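# Feed the cable runway onto the bracket between lines

## Task

Slide the cable runway over so it sits on the bracket. Finish with both ends of the rails inside the band marked by the two long black lines, and with both short lines visible in the gap between the two rails.

## Robot and tools

Setup: four simulated i2rt Big YAM arms, arm1 to arm4, each with a five-fingered right hand. All four act together in a single physics scene. Base feet in the scene frame (metres): arm1 at (-1.001, -0.484, 0.836), arm2 at (-0.297, 0.527, 0.752), arm3 at (0.621, -0.545, 0.831), arm4 at (1.219, 0.501, 0.819). arm1 and arm3 sit on the -y side and face roughly +y; arm2 and arm4 sit on the +y side and face roughly -y. Each hand reaches about 1.07 m from its joint1 axis.

Frames: there is one scene frame for everything. Units are metres, the origin is on the floor and +z points up. The hand point lies 0.045 m in front of the palm. In the hand's own axes, +z runs along the straight fingers, +y comes out of the palm, and +x runs across the palm away from the thumb. The reported hand position drifts from the true one, and the drift grows at long reach.

move: each arm key (arm1..arm4) takes an object of its own, so every arm gets its own part. Keys inside it:
- joints: absolute targets by joint name. joint1_rad -2.879..2.879 (yaw about the foot, positive is counter-clockwise from above). joint2_rad 0..3.141 (shoulder). joint3_rad 0..3.019 (elbow). joint4_rad -1.692..1.57 (hand pitch, positive lifts the fingers). joint5_rad -1.57..1.57 (sideways, positive is to the arm's right). joint6_rad -2.094..2.094 (roll, positive is clockwise seen from behind). All are in radians. Finger keys hand_little, hand_ring, hand_middle, hand_index, hand_thumb_bend and hand_thumb_turn take -1..1, where +1 is open/straight (thumb_turn +1 puts the thumb beside the palm, -1 puts it in front). hand_force_limit -1..1 sets the closing force stop, running linearly from about 0 N up to 10 N (15 N for the thumb). hand_speed -0.96..1 sets finger speed; full speed begins at +0.48. Both start at 0 and -0.8.
- target: a single list of 7 numbers [x, y, z, qw, qx, qy, qz]. It is an absolute hand pose in the scene frame, in metres plus a wxyz quaternion. The hand travels toward it in a straight line from its current hand_target. When target is given, joints may hold only the hand keys; any other joint there gets the call refused.
- speed: top path speed in m/s, 0.002..4.3, default 0.25. Rotation is capped at twice this figure in rad/s.
- min_time_s: 0.1..8 s, the shortest time the arm's joint motions may take.
cameras: a list drawn from arm1_cam_wrist..arm4_cam_wrist, cam_high, cam_low, "all". An empty list gives none. If left out, a move with no action shows all, otherwise none. A move with no action simply reports the full state of every arm along with images.

wait: seconds 0..10 plus an optional cameras list. It lets the scene run with no new command. zoom_image: camera, plus region [x0, y0, x1, y1] in pixels of that camera's most recent image, counted from the top left, at most 504 by 504. show_instructions: no arguments; returns the reference pages. finished_scene: optional scene 1. It ends the scene for good, so the runway must already sit correctly and stay there without help.

Reading results: "move" names the arms that were commanded. "as last shown" marks an arm that got no command, and its status lines read "not commanded". "hand" prints the current hand pose. hand_target is the pose the held joint targets would give. "off_target" means the arm is resting away from its goal and may still be pushing. A hand counts as done within 1 cm and 2 degrees. "time_out" is a stop: a joint ran out of time, and "on_its_own" shows the target it is still pushing toward. "joint command not followed" or "pose unreachable" means a safety check is holding the arm back. "not_followed" means the hand target was dropped. hand_stopped_by gives one word each for little, ring, middle, index, thumb_bend and thumb_turn: moving, target, force, stalled or fault. The *_load_n values are fingertip forces in N, positive when pushed open; a lost grip shows up as a load near 0. Joint velocities reading "within noise" means the arm is still. Joint torques are in N m and noisy; items 3 and 4 wrap around at ±28. If one move or wait is refused or stopped, the later calls in the same reply are skipped.

Motion behaviour: every part of an action starts at the same moment. Hand paths all finish together and end after 10 s regardless. Paths ignore obstacles and the other arms. The hand trails its path and can overshoot, especially with the arm stretched out. Each step is clipped to within 100 mm and 20 degrees of the measured pose. Motion commanded through joints can swing wide and hit hard. A finger motor moves only when its target shifts by 0.002 or more, halts at its target or at the force limit, then locks. For a soft grip close at hand_speed -0.94 or lower. To grip harder, raise hand_force_limit and send a target that is more closed. To let go, send a target more open than the current reading. Wrapping with the thumb in front handles objects about 0.035 to 0.065 m thick. A bracket on the wrist at the little-finger side sticks out and can collide with things. With joint6 near -1.3 the wrist camera sits on top and its picture is upright.

Cautions: two arms pressing hard against each other fails the scene, and that includes closing one hand on another robot's fingers. Do not drop the runway even a few millimetres, fling it, slam it into fixed parts, or push anything off the work area or onto the floor. Do not strain the fingers with heavy, fast-swung or twisting loads. Keeping an arm stretched out, holding a load or pushing toward an unreachable pose heats the motors; a MOTOR HOT line is the warning, and at 100 °C the arm goes limp for a while. Loose parts may get a brief push from outside now and then. The robots keep running while you think.

Each tool is called after "Emit:" by a JSON object that holds its "op" and its "data".

Reference images:

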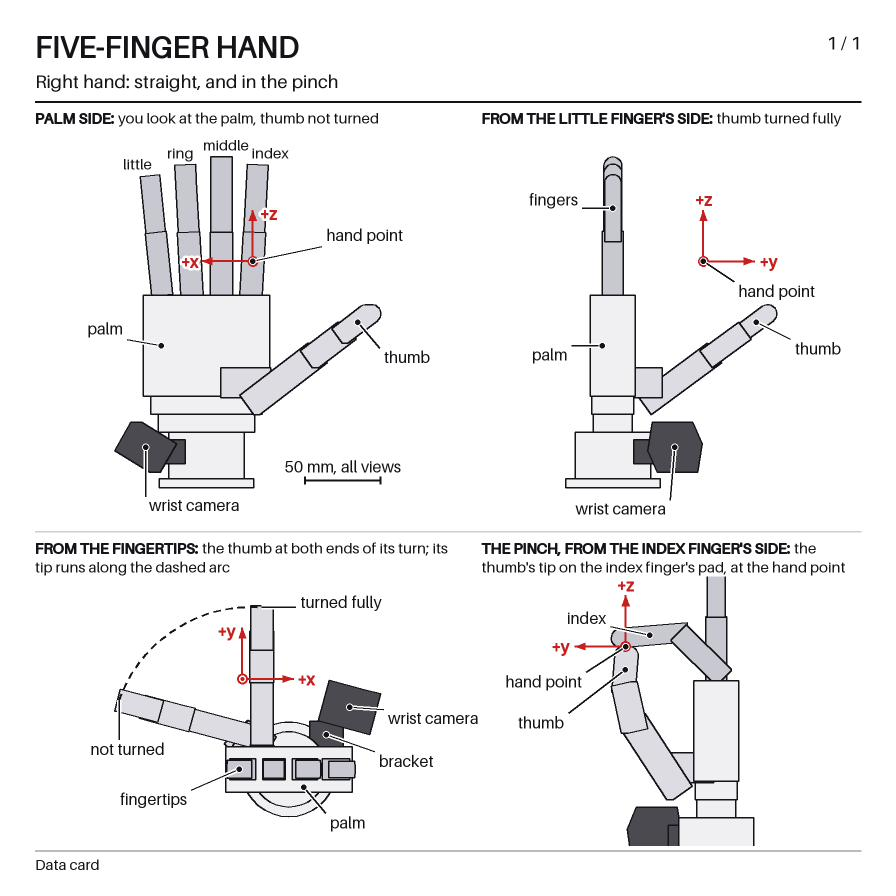

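## Session

Emit:
{"op": "move", "data": {"cameras": ["all"]}}

Scene clock: 0.00 s.
Joint torques (N m): no reading
Heat: arm1: hottest joint4_rad 30 °C; arm2: hottest joint1_rad 30 °C; arm3: hottest joint6_rad 28 °C; arm4: hottest joint1_rad 30 °C.
Joint velocities: within noise
arm1.joint_positions: joint1_rad=-0.179 joint2_rad=+0.616 joint3_rad=+1.343 joint4_rad=-1.162 joint5_rad=+0.207 joint6_rad=-0.998 hand_little=+1.000 hand_ring=+1.000 hand_middle=+1.000 hand_index=+1.000 hand_thumb_turn=+1.000 hand_thumb_bend=+1.000 hand_force_limit=+0.000 hand_speed=-0.800
arm1.joint_status: not commanded
arm1.hand_stopped_by: target,target,target,target,target,target
arm1.little_load_n: 0.0
arm1.ring_load_n: 0.0
arm1.middle_load_n: 0.0
arm1.index_load_n: 0.0
arm1.thumb_bend_load_n: 0.5
arm1.thumb_turn_load_n: 0.0
arm1.hand: x=-0.8576 y=-0.2730 z=+1.3336 quat_wxyz=(-0.370, +0.808, +0.230, +0.397) (m; scene frame)
arm1.hand_target: x=-0.8580 y=-0.2742 z=+1.3434 quat_wxyz=(-0.378, +0.803, +0.227, +0.402) (m; scene frame)
arm1.hand_status: not commanded
arm2.joint_positions: joint1_rad=-0.281 joint2_rad=+0.626 joint3_rad=+1.356 joint4_rad=-1.179 joint5_rad=+0.124 joint6_rad=-1.343 hand_little=+1.000 hand_ring=+1.000 hand_middle=+1.000 hand_index=+1.000 hand_thumb_turn=+1.000 hand_thumb_bend=+1.000 hand_force_limit=+0.000 hand_speed=-0.800
arm2.joint_status: not commanded
arm2.hand_stopped_by: target,target,target,target,target,target
arm2.little_load_n: 0.0
arm2.ring_load_n: 0.0
arm2.middle_load_n: 0.0
arm2.index_load_n: 0.0
arm2.thumb_bend_load_n: 0.0
arm2.thumb_turn_load_n: 0.0
arm2.hand: x=-0.4598 y=+0.3157 z=+1.2610 quat_wxyz=(+0.436, +0.366, -0.763, +0.306) (m; scene frame)
arm2.hand_target: x=-0.4591 y=+0.3172 z=+1.2702 quat_wxyz=(+0.442, +0.363, -0.758, +0.312) (m; scene frame)
arm2.hand_status: not commanded
arm3.joint_positions: joint1_rad=+0.205 joint2_rad=+0.602 joint3_rad=+1.434 joint4_rad=-1.178 joint5_rad=+0.218 joint6_rad=-1.400 hand_little=+1.000 hand_ring=+1.000 hand_middle=+1.000 hand_index=+1.000 hand_thumb_turn=+1.000 hand_thumb_bend=+1.000 hand_force_limit=+0.000 hand_speed=-0.800
arm3.joint_status: not commanded
arm3.hand_stopped_by: target,target,target,target,target,target
arm3.little_load_n: 0.0
arm3.ring_load_n: 0.0
arm3.middle_load_n: 0.5
arm3.index_load_n: 0.0
arm3.thumb_bend_load_n: 0.0
arm3.thumb_turn_load_n: 0.0
arm3.hand: x=+0.6377 y=-0.2961 z=+1.3898 quat_wxyz=(-0.445, +0.577, +0.578, +0.367) (m; scene frame)
arm3.hand_target: x=+0.6384 y=-0.2981 z=+1.4009 quat_wxyz=(-0.454, +0.573, +0.572, +0.372) (m; scene frame)
arm3.hand_status: not commanded
arm4.joint_positions: joint1_rad=+0.012 joint2_rad=+0.618 joint3_rad=+1.452 joint4_rad=-1.532 joint5_rad=+0.239 joint6_rad=-1.450 hand_little=+1.000 hand_ring=+1.000 hand_middle=+1.000 hand_index=+1.000 hand_thumb_turn=+1.000 hand_thumb_bend=+1.000 hand_force_limit=+0.000 hand_speed=-0.800
arm4.joint_status: not commanded
arm4.hand_stopped_by: target,target,target,target,target,target
arm4.little_load_n: 0.0
arm4.ring_load_n: 0.0
arm4.middle_load_n: 0.0
arm4.index_load_n: 0.0
arm4.thumb_bend_load_n: 0.0
arm4.thumb_turn_load_n: 0.0
arm4.hand: x=+1.1480 y=+0.3124 z=+1.3180 quat_wxyz=(+0.342, +0.610, -0.663, +0.267) (m; scene frame)
arm4.hand_target: x=+1.1480 y=+0.3132 z=+1.3269 quat_wxyz=(+0.348, +0.605, -0.660, +0.276) (m; scene frame)
arm4.hand_status: not commanded
pictures: arm1_cam_wrist, arm2_cam_wrist, arm3_cam_wrist, arm4_cam_wrist, cam_high, cam_low

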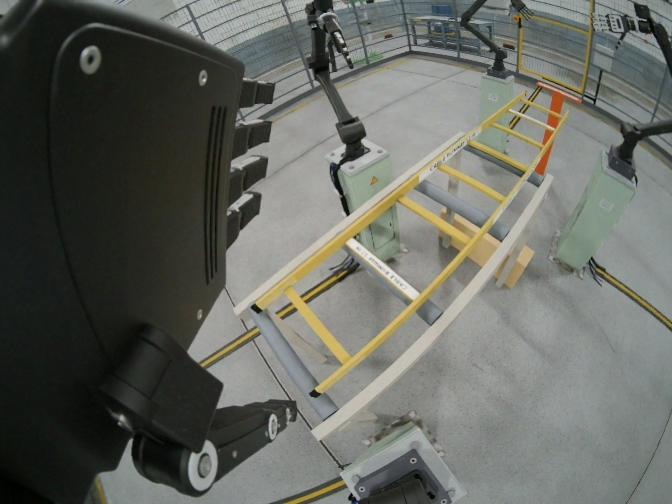

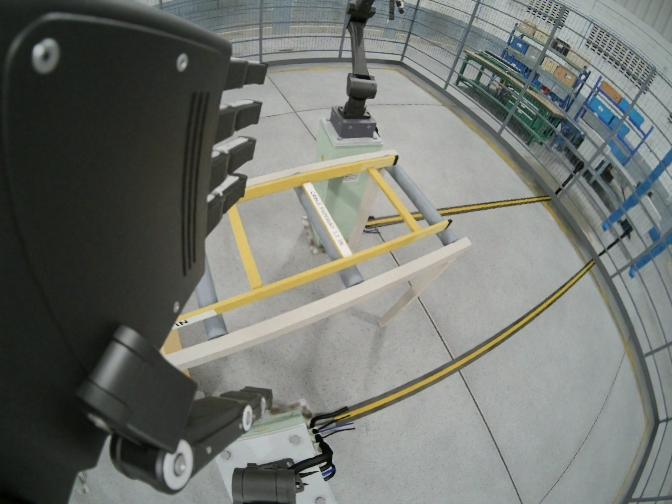

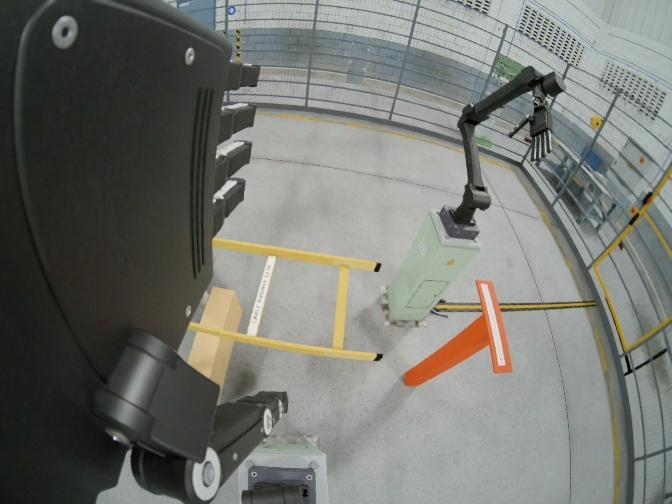

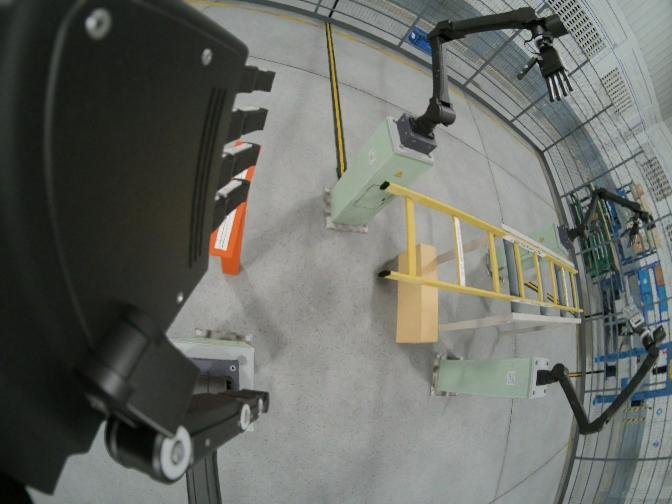

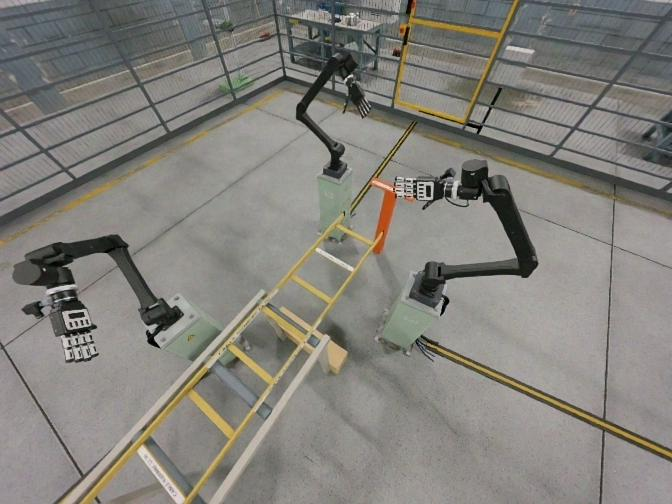

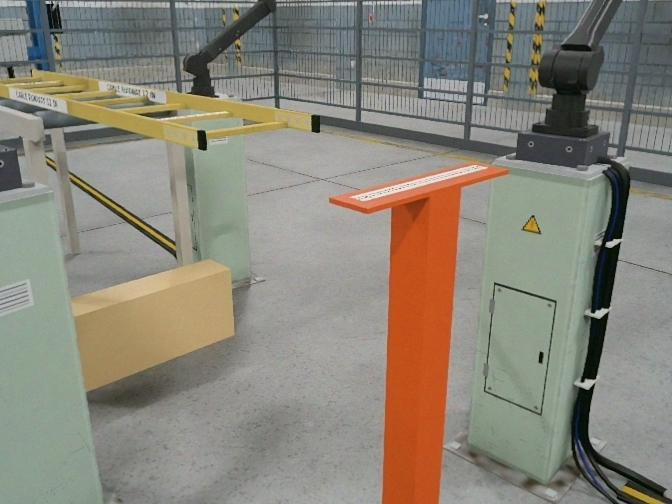

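Emit:
{"op": "zoom_image", "data": {"camera": "cam_low", "region": [300, 140, 540, 260]}}

Emit:
{"op": "zoom_image", "data": {"camera": "cam_low", "region": [0, 50, 340, 250]}}

Emit:
{"op": "zoom_image", "data": {"camera": "cam_high", "region": [50, 160, 450, 504]}}

Emit:
{"op": "zoom_image", "data": {"camera": "arm3_cam_wrist", "region": [180, 200, 540, 420]}}

Emit:
{"op": "zoom_image", "data": {"camera": "arm1_cam_wrist", "region": [220, 70, 600, 450]}}

Scaled by 2.100 from the camera's image (finer frame: 960x720).

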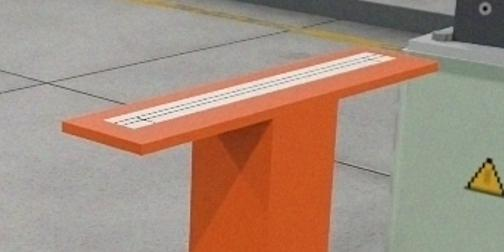

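Scaled by 1.482 from the camera's image (finer frame: 960x720).

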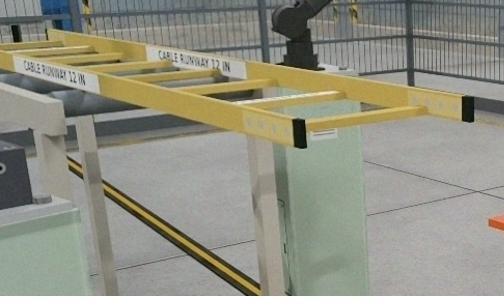

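Scaled by 1.260 from the camera's image (finer frame: 960x720).

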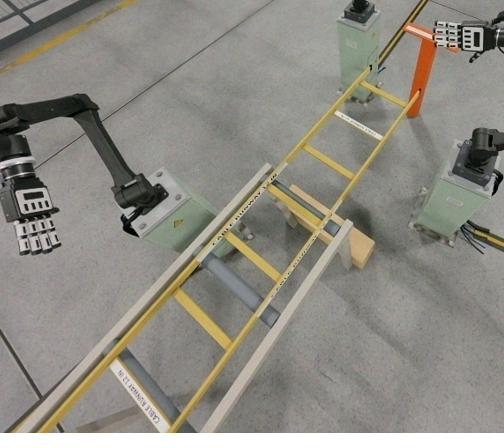

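Scaled by 1.400 from the camera's image (finer frame: 960x720).

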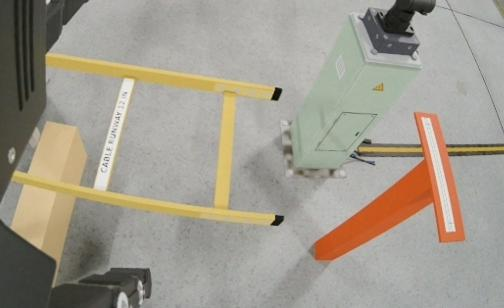

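Scaled by 1.326 from the camera's image (finer frame: 960x720).

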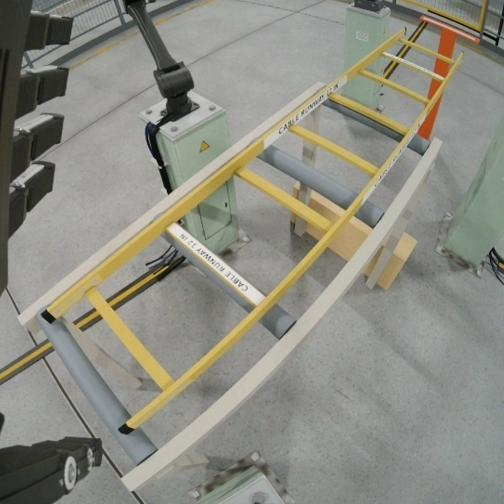

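Emit:
{"op": "move", "data": {"arm4": {"target": [1.2, 0.04, 1.08, 0.1463, 0.5643, -0.7852, 0.1975], "speed": 0.3}, "cameras": ["arm4_cam_wrist", "arm3_cam_wrist"]}}

Emit:
{"op": "zoom_image", "data": {"camera": "arm4_cam_wrist", "region": [200, 100, 550, 400]}}

Scene clock: 20.33 s.
Joint torques (N m): arm1=[0.91 1.44 11.25 2.24 0.03 -0.08] | arm2=[-0.15 1.55 10.54 2.13 0.04 -0.09] | arm3=[0.26 2.9 7.24 2.11 -0.07 -0.02] | arm4=[0.09 -8.94 15.45 1.37 -0.01 0.16]
Heat: arm1: hottest joint3_rad 31 °C; arm2: hottest joint3_rad 31 °C; arm3: hottest joint6_rad 28 °C; arm4: hottest joint1_rad 30 °C.
move: arm4 off_target
Joint velocities: within noise
arm1, arm2, arm3: as last shown
arm1.thumb_bend_load_n: 0.0
arm3.middle_load_n: 0.0
arm3.hand: x=+0.6377 y=-0.2961 z=+1.3897 quat_wxyz=(-0.445, +0.577, +0.578, +0.367)
arm4.joint_positions: joint1_rad=-0.060 joint2_rad=+1.327 joint3_rad=+1.275 joint4_rad=-1.107 joint5_rad=+0.035 joint6_rad=-1.199 hand_little=+1.000 hand_ring=+1.000 hand_middle=+1.000 hand_index=+1.000 hand_thumb_turn=+1.000 hand_thumb_bend=+1.000 hand_force_limit=+0.000 hand_speed=-0.800
arm4.joint_status: not commanded
arm4.hand_stopped_by: target,target,target,target,target,target
arm4.little_load_n: 0.0
arm4.ring_load_n: 0.0
arm4.middle_load_n: 0.0
arm4.index_load_n: 0.0
arm4.thumb_bend_load_n: 0.0
arm4.thumb_turn_load_n: 0.0
arm4.hand: x=+1.2012 y=+0.0601 z=+1.0491 quat_wxyz=(+0.126, +0.579, -0.789, +0.163)
arm4.hand_target: x=+1.1999 y=+0.0419 z=+1.0804 quat_wxyz=(+0.147, +0.566, -0.787, +0.198)
arm4.hand_status: off_target (0.037 m and 4.9 deg from the pose sent, 0.366 m and 28.3 deg at the start)
pictures: arm3_cam_wrist, arm4_cam_wrist
arm3_cam_wrist: T_world_to_cam=[[0.98657, 0.09675, 0.13158, -0.78133], [0.15927, -0.7483, -0.64396, 0.57505], [0.03616, 0.65627, -0.75366, 1.3344]] pos_world=[0.631, -0.36983, 1.4788]
arm4_cam_wrist: T_world_to_cam=[[-0.99975, -0.01906, 0.01163, 1.18802], [-0.01803, 0.99639, 0.08294, -0.12522], [-0.01317, 0.08271, -0.99649, 1.17699]] pos_world=[1.20096, 0.05006, 1.16943]

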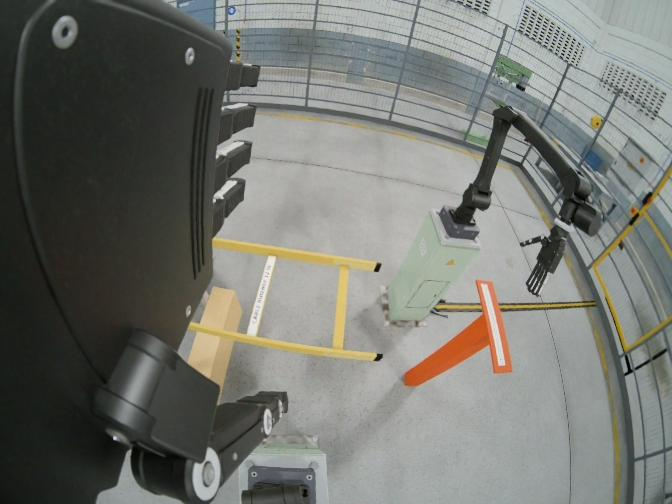

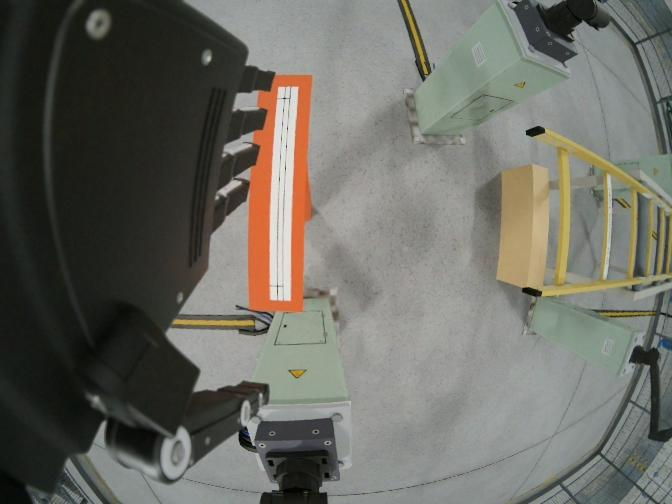

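Scaled by 1.440 from the camera's image (finer frame: 960x720).

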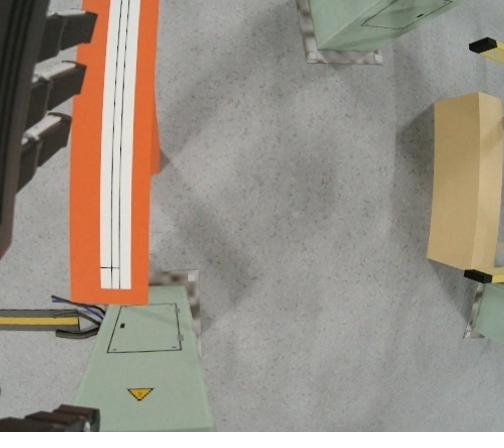

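Emit:
{"op": "zoom_image", "data": {"camera": "arm4_cam_wrist", "region": [230, 60, 350, 320]}}

Scaled by 1.938 from the camera's image (finer frame: 960x720).

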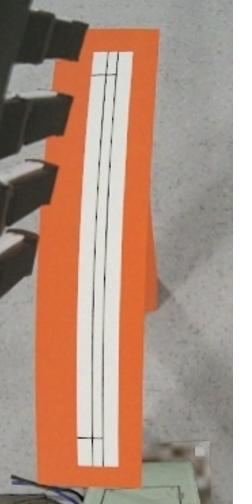

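Emit:
{"op": "move", "data": {"arm3": {"target": [0.5, -0.04, 1.03, 0.1977, -0.7878, -0.5659, -0.1462], "speed": 0.3}, "arm2": {"target": [-0.6, 0.16, 1.04, 0.1463, 0.5643, -0.7852, 0.1975], "speed": 0.3}, "cameras": ["arm2_cam_wrist", "arm3_cam_wrist"]}}

Emit:
{"op": "zoom_image", "data": {"camera": "arm2_cam_wrist", "region": [230, 40, 600, 410]}}

Emit:
{"op": "zoom_image", "data": {"camera": "arm3_cam_wrist", "region": [200, 40, 600, 440]}}

Scene clock: 36.97 s.
Joint torques (N m): arm1=[1.08 1.55 11.33 2.19 0.05 -0.11] | arm2=[-0.32 -9.93 13.89 0.58 -0.37 -0.21] | arm3=[-0.38 -11.52 10.69 1.16 -0.11 0.14] | arm4=[0.09 -8.76 15.43 1.37 -0.01 0.16]
Heat: arm1: hottest joint3_rad 32 °C; arm2: hottest joint3_rad 32 °C; arm3: hottest joint3_rad 28 °C; arm4: hottest joint2_rad 31 °C.
move: arm2 off_target; arm3 off_target
Joint velocities: within noise
arm1, arm4: as last shown
arm2.joint_positions: joint1_rad=-0.572 joint2_rad=+1.321 joint3_rad=+1.378 joint4_rad=-1.246 joint5_rad=-0.297 joint6_rad=-1.853 hand_little=+1.000 hand_ring=+1.000 hand_middle=+1.000 hand_index=+1.000 hand_thumb_turn=+1.000 hand_thumb_bend=+1.000 hand_force_limit=+0.000 hand_speed=-0.800
arm2.joint_status: not commanded
arm2.hand_stopped_by: target,target,target,target,target,target
arm2.little_load_n: 0.0
arm2.ring_load_n: 0.0
arm2.middle_load_n: 0.0
arm2.index_load_n: 0.0
arm2.thumb_bend_load_n: -0.5
arm2.thumb_turn_load_n: 0.0
arm2.hand: x=-0.5899 y=+0.1624 z=+1.0227 quat_wxyz=(+0.133, +0.568, -0.789, +0.194)
arm2.hand_target: x=-0.5997 y=+0.1604 z=+1.0399 quat_wxyz=(+0.147, +0.566, -0.787, +0.198)
arm2.hand_status: off_target (0.020 m and 1.6 deg from the pose sent, 0.305 m and 42.5 deg at the start)
arm3.joint_positions: joint1_rad=+0.251 joint2_rad=+1.536 joint3_rad=+1.336 joint4_rad=-0.969 joint5_rad=+0.178 joint6_rad=-0.943 hand_little=+1.000 hand_ring=+1.000 hand_middle=+1.000 hand_index=+1.000 hand_thumb_turn=+1.000 hand_thumb_bend=+1.000 hand_force_limit=+0.000 hand_speed=-0.800
arm3.joint_status: not commanded
arm3.hand_stopped_by: target,target,target,target,target,target
arm3.little_load_n: 0.0
arm3.ring_load_n: 0.0
arm3.middle_load_n: 0.0
arm3.index_load_n: 0.0
arm3.thumb_bend_load_n: 0.0
arm3.thumb_turn_load_n: -0.5
arm3.hand: x=+0.5005 y=-0.0586 z=+1.0016 quat_wxyz=(-0.164, +0.783, +0.583, +0.138)
arm3.hand_target: x=+0.5005 y=-0.0414 z=+1.0302 quat_wxyz=(-0.198, +0.787, +0.566, +0.146)
arm3.hand_status: off_target (0.034 m and 4.4 deg from the pose sent, 0.463 m and 45.3 deg at the start)
arm4.joint_positions: joint1_rad=-0.060 joint2_rad=+1.327 joint3_rad=+1.275 joint4_rad=-1.107 joint5_rad=+0.035 joint6_rad=-1.198 hand_little=+1.000 hand_ring=+1.000 hand_middle=+1.000 hand_index=+1.000 hand_thumb_turn=+1.000 hand_thumb_bend=+1.000 hand_force_limit=+0.000 hand_speed=-0.800
arm2_cam_wrist: T_world_to_cam=[[-0.99955, 0.0044, -0.0298, -0.56321], [0.00158, 0.99559, 0.09386, -0.25614], [0.03008, 0.09377, -0.99514, 1.13516]] pos_world=[-0.59669, 0.15105, 1.1369]
arm3_cam_wrist: T_world_to_cam=[[0.99549, -0.08871, 0.03354, -0.53492], [-0.09146, -0.99154, 0.09212, -0.10127], [0.02508, -0.09477, -0.99518, 1.09446]] pos_world=[0.4958, -0.04414, 1.11646]

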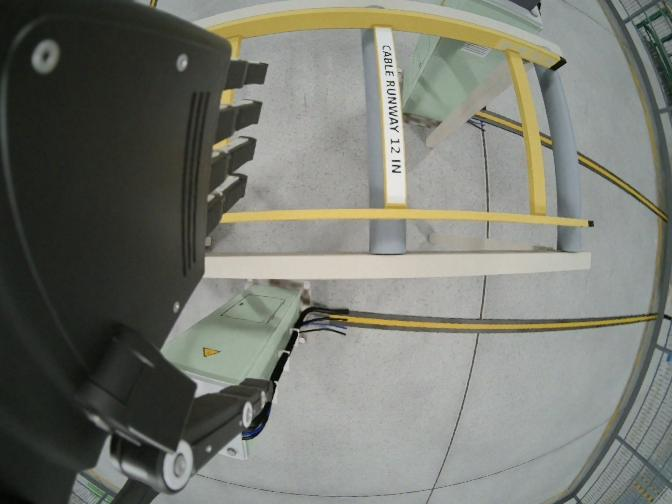

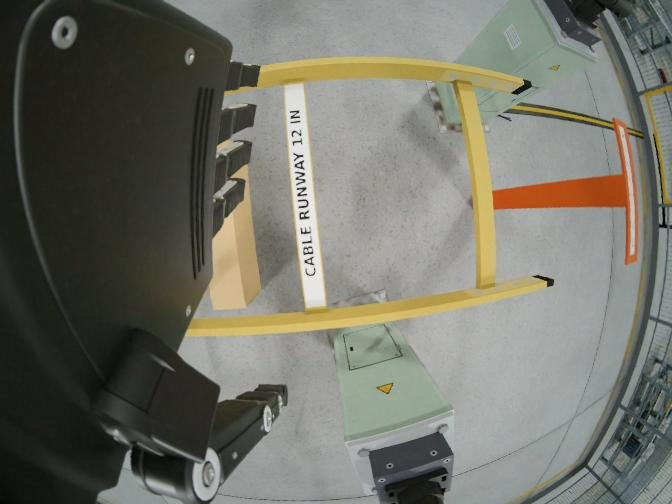

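Scaled by 1.362 from the camera's image (finer frame: 960x720).

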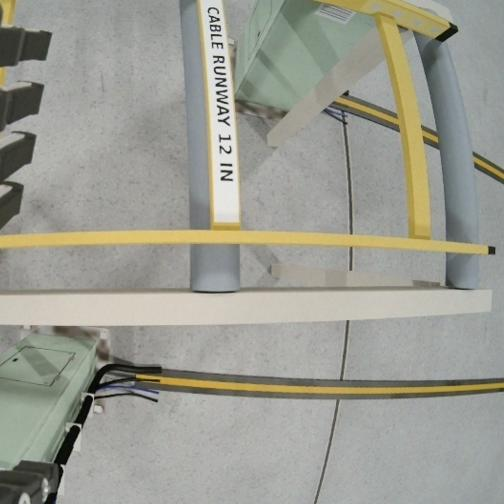

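Scaled by 1.260 from the camera's image (finer frame: 960x720).

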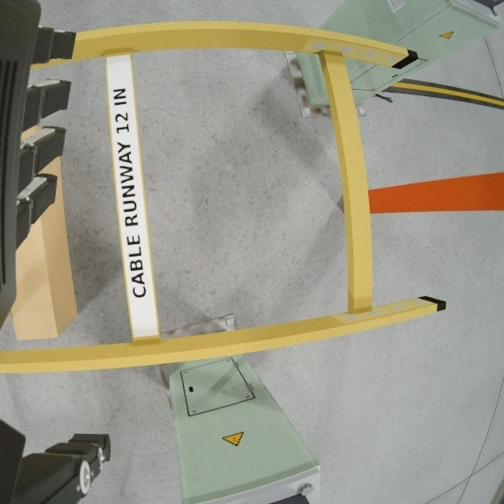

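Emit:
{"op": "move", "data": {"arm3": {"target": [0.49, -0.02, 0.98, 0.0, 0.7416, 0.6709, 0.0], "speed": 0.2, "joints": {"hand_thumb_turn": -1}}, "cameras": ["arm3_cam_wrist", "cam_low", "cam_high"]}}

Emit:
{"op": "zoom_image", "data": {"camera": "cam_low", "region": [0, 50, 240, 200]}}

Scene clock: 60.13 s.
Joint torques (N m): arm1=[0.85 1.67 11.14 2.19 0.03 -0.11] | arm2=[-1.26 -10.34 13.98 0.66 -0.38 -0.21] | arm3=[-0.38 -14.68 9.89 -0.55 -0.22 -0.1] | arm4=[0.03 -8.82 15.43 1.39 -0.01 0.15]
Heat: arm1: hottest joint3_rad 33 °C; arm2: hottest joint3_rad 34 °C; arm3: hottest joint3_rad 31 °C; arm4: hottest joint3_rad 32 °C.
move: arm3 off_target
Joint velocities: within noise
arm1, arm2, arm4: as last shown
arm2.thumb_bend_load_n: 0.0
arm3.joint_positions: joint1_rad=+0.217 joint2_rad=+1.907 joint3_rad=+1.738 joint4_rad=-1.435 joint5_rad=+0.006 joint6_rad=-1.134 hand_little=+1.000 hand_ring=+1.000 hand_middle=+1.000 hand_index=+1.000 hand_thumb_turn=-1.000 hand_thumb_bend=+1.000 hand_force_limit=+0.000 hand_speed=-0.800
arm3.joint_status: all done
arm3.hand_stopped_by: target,target,target,target,target,target
arm3.little_load_n: 0.0
arm3.ring_load_n: 0.0
arm3.middle_load_n: 0.0
arm3.index_load_n: 0.0
arm3.thumb_bend_load_n: 0.0
arm3.thumb_turn_load_n: 0.0
arm3.hand: x=+0.4867 y=-0.0355 z=+0.9644 quat_wxyz=(+0.018, +0.740, +0.672, -0.005)
arm3.hand_target: x=+0.4904 y=-0.0208 z=+0.9800 quat_wxyz=(+0.000, +0.742, +0.671, +0.000)
arm3.hand_status: off_target (0.022 m and 2.1 deg from the pose sent, 0.045 m and 27.1 deg at the start)
pictures: arm3_cam_wrist, cam_high, cam_low
arm3_cam_wrist: T_world_to_cam=[[0.99087, 0.12315, 0.05483, -0.52874], [0.07558, -0.84431, 0.53049, -0.57503], [0.11163, -0.52151, -0.84591, 0.85868]] pos_world=[0.47152, 0.02742, 1.06041]

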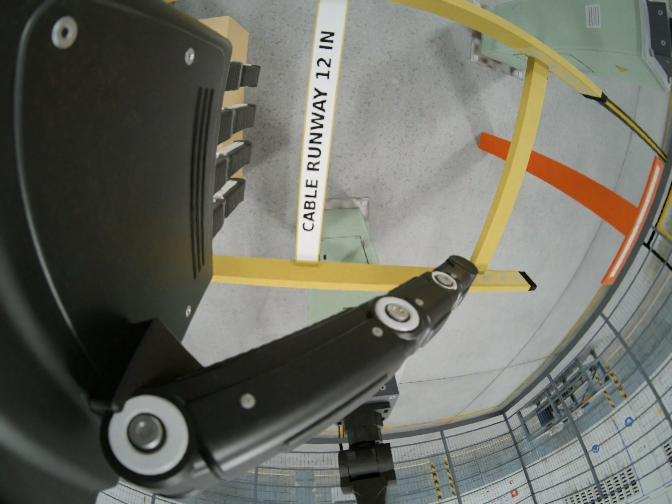

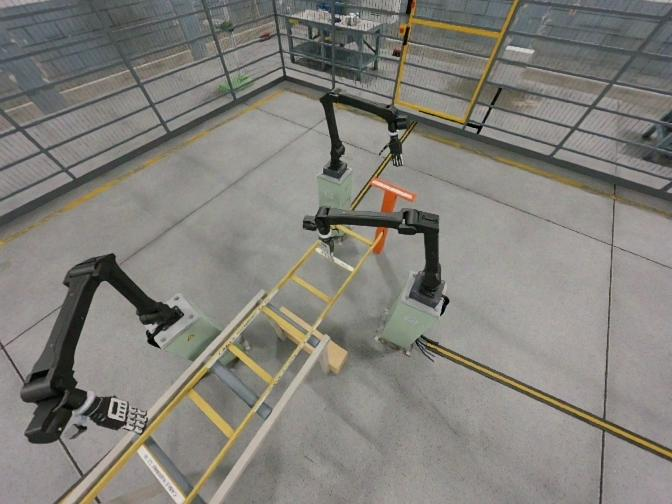

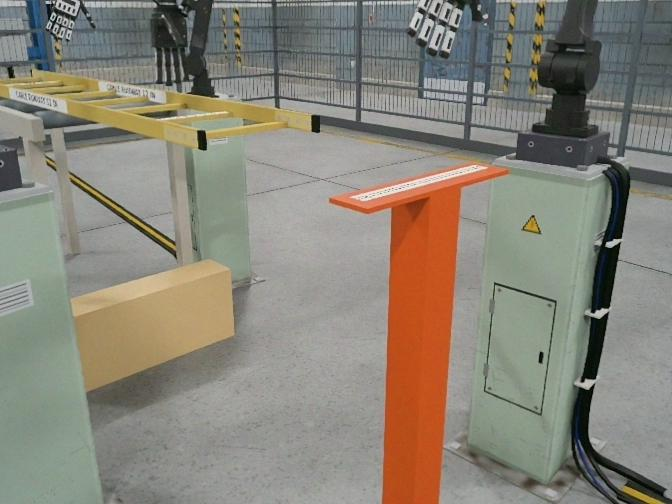

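Scaled by 2.100 from the camera's image (finer frame: 960x720).

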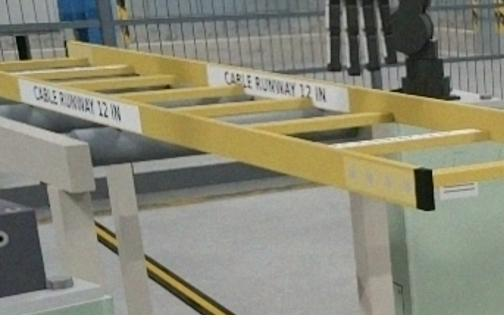

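Emit:
{"op": "zoom_image", "data": {"camera": "arm3_cam_wrist", "region": [190, 0, 440, 300]}}

Scaled by 1.680 from the camera's image (finer frame: 960x720).

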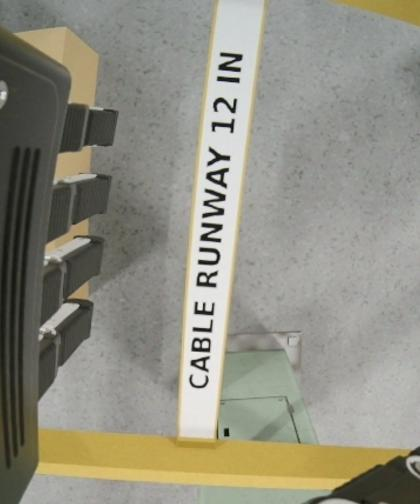

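Emit:
{"op": "move", "data": {"arm3": {"target": [0.495, -0.015, 0.86, 0.0, 0.7416, 0.6709, 0.0], "speed": 0.12}, "cameras": ["arm3_cam_wrist"]}}

Scene clock: 68.20 s.
Joint torques (N m): arm1=[0.56 1.61 11.17 2.17 0.04 -0.1] | arm2=[-0.26 -10.4 14.01 0.79 -0.42 -0.23] | arm3=[-0.38 -15.44 6.12 0.53 -0.22 -0.14] | arm4=[0.09 -8.94 15.43 1.37 -0.01 0.15]
Heat: arm1: hottest joint3_rad 34 °C; arm2: hottest joint3_rad 34 °C; arm3: hottest joint3_rad 31 °C; arm4: hottest joint3_rad 32 °C.
move: arm3 done
Joint velocities: within noise
arm1, arm2, arm4: as last shown
arm3.joint_positions: joint1_rad=+0.206 joint2_rad=+2.002 joint3_rad=+1.608 joint4_rad=-1.186 joint5_rad=+0.006 joint6_rad=-1.145 hand_little=+1.000 hand_ring=+1.000 hand_middle=+1.000 hand_index=+1.000 hand_thumb_turn=-1.000 hand_thumb_bend=+1.000 hand_force_limit=+0.000 hand_speed=-0.800
arm3.joint_status: not commanded
arm3.hand_stopped_by: target,target,target,target,target,target
arm3.little_load_n: 0.5
arm3.ring_load_n: 0.0
arm3.middle_load_n: 0.0
arm3.index_load_n: 0.0
arm3.thumb_bend_load_n: 0.0
arm3.thumb_turn_load_n: 0.0
arm3.hand: x=+0.4884 y=-0.0208 z=+0.8611 quat_wxyz=(+0.006, +0.741, +0.672, -0.001)
arm3.hand_target: x=+0.4951 y=-0.0150 z=+0.8601 quat_wxyz=(+0.000, +0.742, +0.671, +0.000)
arm3.hand_status: done (0.009 m and 0.7 deg from the pose sent, 0.107 m and 2.1 deg at the start)
arm3_cam_wrist: T_world_to_cam=[[0.99142, 0.12112, 0.04917, -0.52202], [0.07929, -0.85623, 0.51047, -0.49279], [0.10393, -0.50219, -0.85849, 0.7938]] pos_world=[0.47412, 0.03993, 0.95869]

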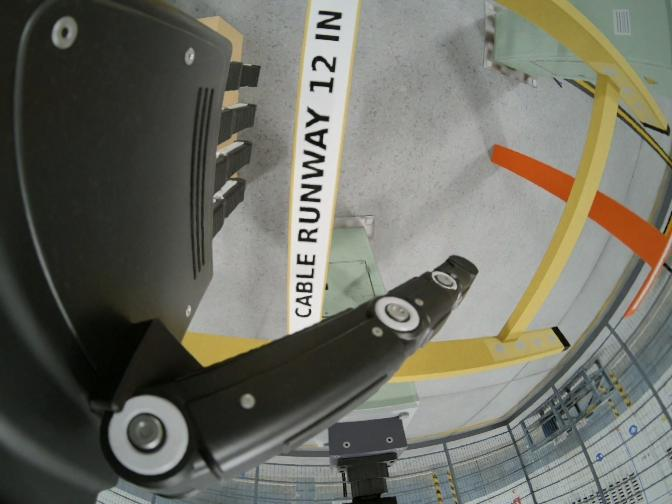

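Emit:
{"op": "move", "data": {"arm3": {"target": [0.495, -0.02, 0.802, 0.0, 0.7416, 0.6709, 0.0], "speed": 0.08}, "cameras": ["arm3_cam_wrist"]}}

Emit:
{"op": "zoom_image", "data": {"camera": "arm3_cam_wrist", "region": [180, 0, 480, 360]}}

Scene clock: 70.77 s.
Joint torques (N m): arm1=[0.97 1.49 11.25 2.28 0.02 -0.12] | arm2=[-0.67 -10.58 13.83 0.61 -0.42 -0.17] | arm3=[-0.85 -15.38 5.82 0.58 -0.22 -0.13] | arm4=[0.09 -8.82 15.42 1.39 -0.01 0.16]
Heat: arm1: hottest joint3_rad 34 °C; arm2: hottest joint3_rad 34 °C; arm3: hottest joint3_rad 31 °C; arm4: hottest joint3_rad 32 °C.
move: arm3 done
Joint velocities: within noise
arm1, arm2, arm4: as last shown
arm3.joint_positions: joint1_rad=+0.206 joint2_rad=+2.058 joint3_rad=+1.535 joint4_rad=-1.054 joint5_rad=+0.005 joint6_rad=-1.145 hand_little=+1.000 hand_ring=+1.000 hand_middle=+1.000 hand_index=+1.000 hand_thumb_turn=-1.000 hand_thumb_bend=+1.000 hand_force_limit=+0.000 hand_speed=-0.800
arm3.joint_status: not commanded
arm3.hand_stopped_by: target,target,target,target,target,target
arm3.little_load_n: 0.0
arm3.ring_load_n: 0.0
arm3.middle_load_n: 0.0
arm3.index_load_n: 0.0
arm3.thumb_bend_load_n: 0.0
arm3.thumb_turn_load_n: 0.0
arm3.hand: x=+0.4896 y=-0.0247 z=+0.8041 quat_wxyz=(+0.005, +0.741, +0.672, +0.000)
arm3.hand_target: x=+0.4951 y=-0.0201 z=+0.8020 quat_wxyz=(+0.000, +0.742, +0.671, +0.000)
arm3.hand_status: done (0.007 m and 0.6 deg from the pose sent, 0.059 m and 0.8 deg at the start)
arm3_cam_wrist: T_world_to_cam=[[0.99148, 0.121, 0.04826, -0.51921], [0.07986, -0.85726, 0.50865, -0.46603], [0.10291, -0.50046, -0.85962, 0.74416]] pos_world=[0.47542, 0.03573, 0.9018]

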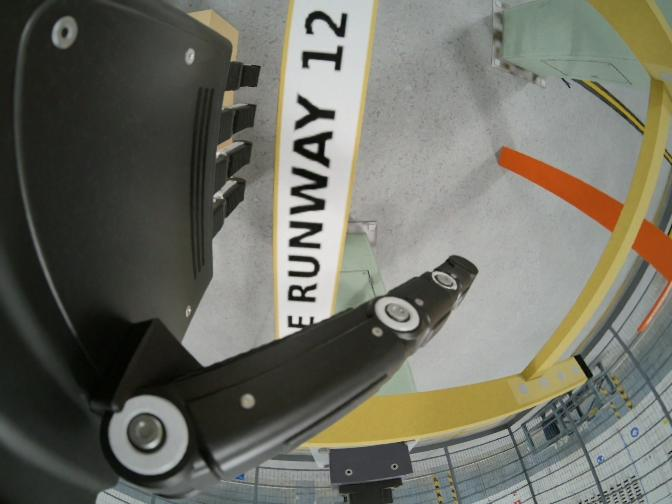

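Scaled by 1.400 from the camera's image (finer frame: 960x720).

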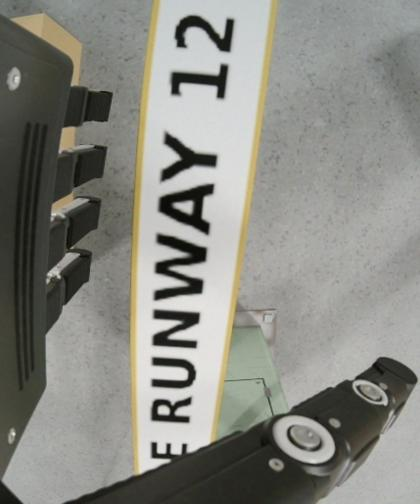

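Emit:
{"op": "move", "data": {"arm3": {"joints": {"hand_index": 0, "hand_middle": 0, "hand_ring": 0, "hand_little": 0, "hand_force_limit": -0.3}}, "cameras": ["arm3_cam_wrist"]}}

Emit:
{"op": "zoom_image", "data": {"camera": "arm3_cam_wrist", "region": [180, 0, 480, 360]}}

Scene clock: 76.13 s.
Joint torques (N m): arm1=[0.91 1.61 11.28 2.26 0.03 -0.1] | arm2=[-0.38 -9.88 13.78 0.9 -0.42 -0.2] | arm3=[-0.09 -15.21 5.75 0.54 -0.21 -0.12] | arm4=[0.15 -8.82 15.43 1.37 -0.01 0.16]
Heat: arm1: hottest joint3_rad 34 °C; arm2: hottest joint3_rad 35 °C; arm3: hottest joint3_rad 31 °C; arm4: hottest joint3_rad 33 °C.
move: arm3 done
Joint velocities: within noise
arm1, arm2, arm4: as last shown
arm1.middle_load_n: -0.5
arm3.joint_positions: joint1_rad=+0.206 joint2_rad=+2.058 joint3_rad=+1.535 joint4_rad=-1.054 joint5_rad=+0.005 joint6_rad=-1.145 hand_little=+0.000 hand_ring=+0.000 hand_middle=+0.000 hand_index=+0.000 hand_thumb_turn=-1.000 hand_thumb_bend=+1.000 hand_force_limit=-0.300 hand_speed=-0.800
arm3.joint_status: all done
arm3.hand_stopped_by: target,target,target,target,target,target
arm3.little_load_n: 0.0
arm3.ring_load_n: 0.0
arm3.middle_load_n: 0.0
arm3.index_load_n: 0.0
arm3.thumb_bend_load_n: 0.0
arm3.thumb_turn_load_n: 0.0
arm3.hand: x=+0.4895 y=-0.0248 z=+0.8041 quat_wxyz=(+0.005, +0.741, +0.672, +0.000)
arm3.hand_target: x=+0.4951 y=-0.0201 z=+0.8020 quat_wxyz=(+0.000, +0.742, +0.671, +0.000)
arm3.hand_status: not commanded
arm4.thumb_turn_load_n: -0.5
arm3_cam_wrist: T_world_to_cam=[[0.9915, 0.12102, 0.04788, -0.51878], [0.08006, -0.85721, 0.50871, -0.46618], [0.10261, -0.50055, -0.85961, 0.74431]] pos_world=[0.47532, 0.03573, 0.9018]

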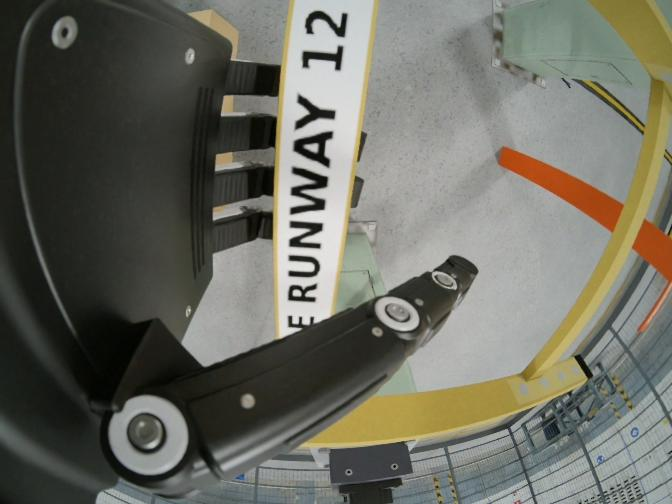

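Scaled by 1.400 from the camera's image (finer frame: 960x720).

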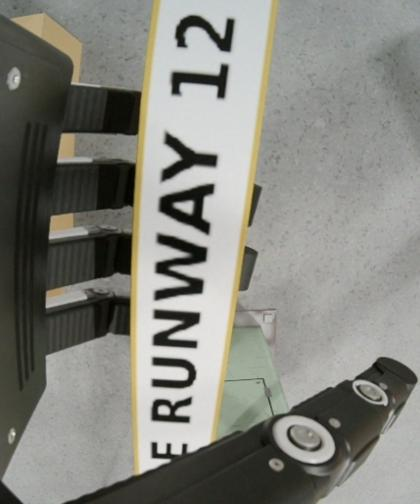

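Emit:
{"op": "move", "data": {"arm3": {"joints": {"hand_index": -0.6, "hand_middle": -0.6, "hand_ring": -0.6, "hand_little": -0.6, "hand_force_limit": -0.5, "hand_speed": -0.9}}, "cameras": ["arm3_cam_wrist"]}}

Emit:
{"op": "zoom_image", "data": {"camera": "arm3_cam_wrist", "region": [180, 0, 480, 360]}}

Scene clock: 79.23 s.
Joint torques (N m): arm1=[1.03 1.32 11.26 2.19 0.03 -0.09] | arm2=[-0.21 -10.52 14.15 0.54 -0.44 -0.26] | arm3=[-0.38 -15.91 5.74 0.46 -0.17 -0.07] | arm4=[0.03 -8.88 15.43 1.35 -0.01 0.16]
Heat: arm1: hottest joint3_rad 34 °C; arm2: hottest joint3_rad 35 °C; arm3: hottest joint3_rad 31 °C; arm4: hottest joint3_rad 33 °C.
move: arm3 off_target
Joint velocities: within noise
arm1, arm2, arm4: as last shown
arm1.middle_load_n: 0.0
arm1.index_load_n: -0.5
arm3.joint_positions: joint1_rad=+0.205 joint2_rad=+2.065 joint3_rad=+1.534 joint4_rad=-1.051 joint5_rad=+0.004 joint6_rad=-1.145 hand_little=-0.418 hand_ring=-0.343 hand_middle=-0.315 hand_index=-0.287 hand_thumb_turn=-1.000 hand_thumb_bend=+1.000 hand_force_limit=-0.500 hand_speed=-0.900
arm3.joint_status: hand_little off_target (ended at -0.418, target -0.600); hand_ring off_target (ended at -0.343, target -0.600); hand_middle off_target (ended at -0.315, target -0.600); hand_index off_target (ended at -0.287, target -0.600); the others done
arm3.hand_stopped_by: force,force,force,force,target,target
arm3.little_load_n: 1.0
arm3.ring_load_n: 0.0
arm3.middle_load_n: 0.0
arm3.index_load_n: 0.0
arm3.thumb_bend_load_n: 0.0
arm3.thumb_turn_load_n: 0.0
arm3.hand: x=+0.4900 y=-0.0254 z=+0.7999 quat_wxyz=(+0.007, +0.741, +0.672, -0.002)
arm3.hand_target: x=+0.4950 y=-0.0200 z=+0.8022 quat_wxyz=(+0.000, +0.742, +0.671, +0.000)
arm3.hand_status: not commanded
arm4.index_load_n: 0.5
arm4.thumb_turn_load_n: 0.0
arm3_cam_wrist: T_world_to_cam=[[0.99152, 0.12086, 0.04776, -0.51884], [0.07946, -0.85467, 0.51306, -0.46771], [0.10282, -0.50492, -0.85702, 0.73807]] pos_world=[0.47572, 0.03563, 0.89728]

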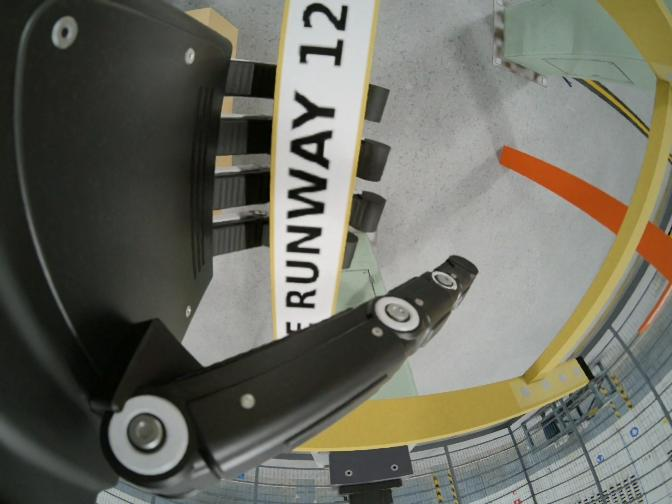

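Scaled by 1.400 from the camera's image (finer frame: 960x720).

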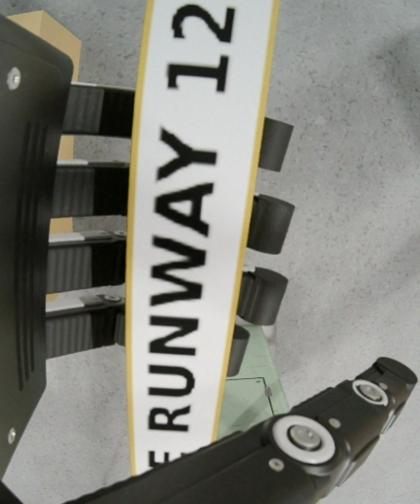

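Emit:
{"op": "move", "data": {"arm3": {"joints": {"hand_thumb_bend": -0.5, "hand_speed": -0.8, "hand_force_limit": -0.5}}, "cameras": ["arm3_cam_wrist"]}}

Emit:
{"op": "zoom_image", "data": {"camera": "arm3_cam_wrist", "region": [180, 0, 480, 360]}}

Scene clock: 85.93 s.
Joint torques (N m): arm1=[1.14 1.61 11.28 2.21 0.04 -0.1] | arm2=[-0.56 -10.29 13.89 0.94 -0.46 -0.19] | arm3=[-0.44 -15.79 5.78 0.42 -0.15 -0.1] | arm4=[0.03 -8.88 15.45 1.39 -0.02 0.16]
Heat: arm1: hottest joint3_rad 34 °C; arm2: hottest joint3_rad 35 °C; arm3: hottest joint3_rad 31 °C; arm4: hottest joint3_rad 33 °C.
move: arm3 off_target
Joint velocities: within noise
arm1.joint_positions: joint1_rad=-0.179 joint2_rad=+0.616 joint3_rad=+1.343 joint4_rad=-1.162 joint5_rad=+0.207 joint6_rad=-0.998 hand_little=+1.000 hand_ring=+1.000 hand_middle=+1.000 hand_index=+1.000 hand_thumb_turn=+1.000 hand_thumb_bend=+1.000 hand_force_limit=+0.000 hand_speed=-0.800
arm1.joint_status: not commanded
arm1.hand_stopped_by: target,target,target,target,target,target
arm1.little_load_n: 0.0
arm1.ring_load_n: 0.0
arm1.middle_load_n: 0.0
arm1.index_load_n: 0.0
arm1.thumb_bend_load_n: 0.0
arm1.thumb_turn_load_n: 0.0
arm1.hand: x=-0.8576 y=-0.2730 z=+1.3336 quat_wxyz=(-0.370, +0.808, +0.230, +0.397)
arm1.hand_target: x=-0.8580 y=-0.2742 z=+1.3434 quat_wxyz=(-0.378, +0.803, +0.227, +0.402)
arm1.hand_status: not commanded
arm2, arm4: as last shown
arm3.joint_positions: joint1_rad=+0.205 joint2_rad=+2.065 joint3_rad=+1.534 joint4_rad=-1.051 joint5_rad=+0.004 joint6_rad=-1.145 hand_little=-0.418 hand_ring=-0.343 hand_middle=-0.315 hand_index=-0.287 hand_thumb_turn=-1.000 hand_thumb_bend=+0.345 hand_force_limit=-0.500 hand_speed=-0.800
arm3.joint_status: hand_thumb_bend off_target (ended at +0.345, target -0.500); the others done
arm3.hand_stopped_by: force,force,force,force,force,target
arm3.little_load_n: 1.0
arm3.ring_load_n: 0.0
arm3.middle_load_n: 0.5
arm3.index_load_n: 0.0
arm3.thumb_bend_load_n: 3.5
arm3.thumb_turn_load_n: 0.0
arm3.hand: x=+0.4900 y=-0.0254 z=+0.7999 quat_wxyz=(+0.007, +0.741, +0.672, -0.002)
arm3.hand_target: x=+0.4950 y=-0.0200 z=+0.8022 quat_wxyz=(+0.000, +0.742, +0.671, +0.000)
arm3.hand_status: not commanded
arm4.index_load_n: 0.0
arm3_cam_wrist: T_world_to_cam=[[0.99152, 0.12086, 0.04776, -0.51884], [0.07946, -0.85467, 0.51306, -0.46771], [0.10282, -0.50492, -0.85702, 0.73807]] pos_world=[0.47572, 0.03563, 0.89728]

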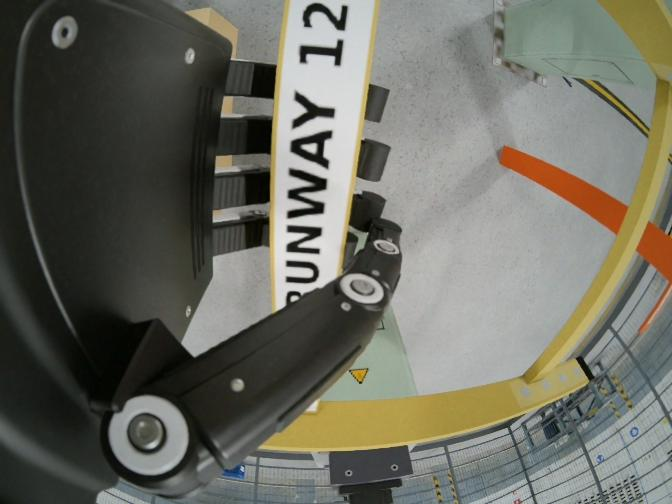

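Scaled by 1.400 from the camera's image (finer frame: 960x720).

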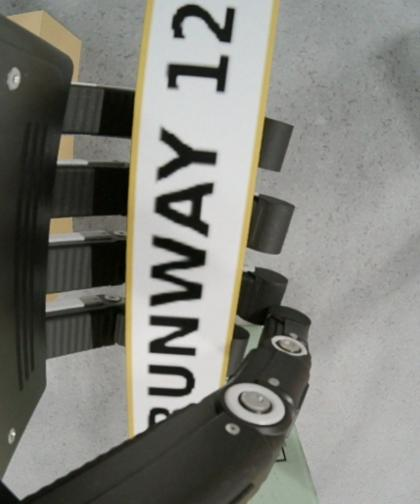

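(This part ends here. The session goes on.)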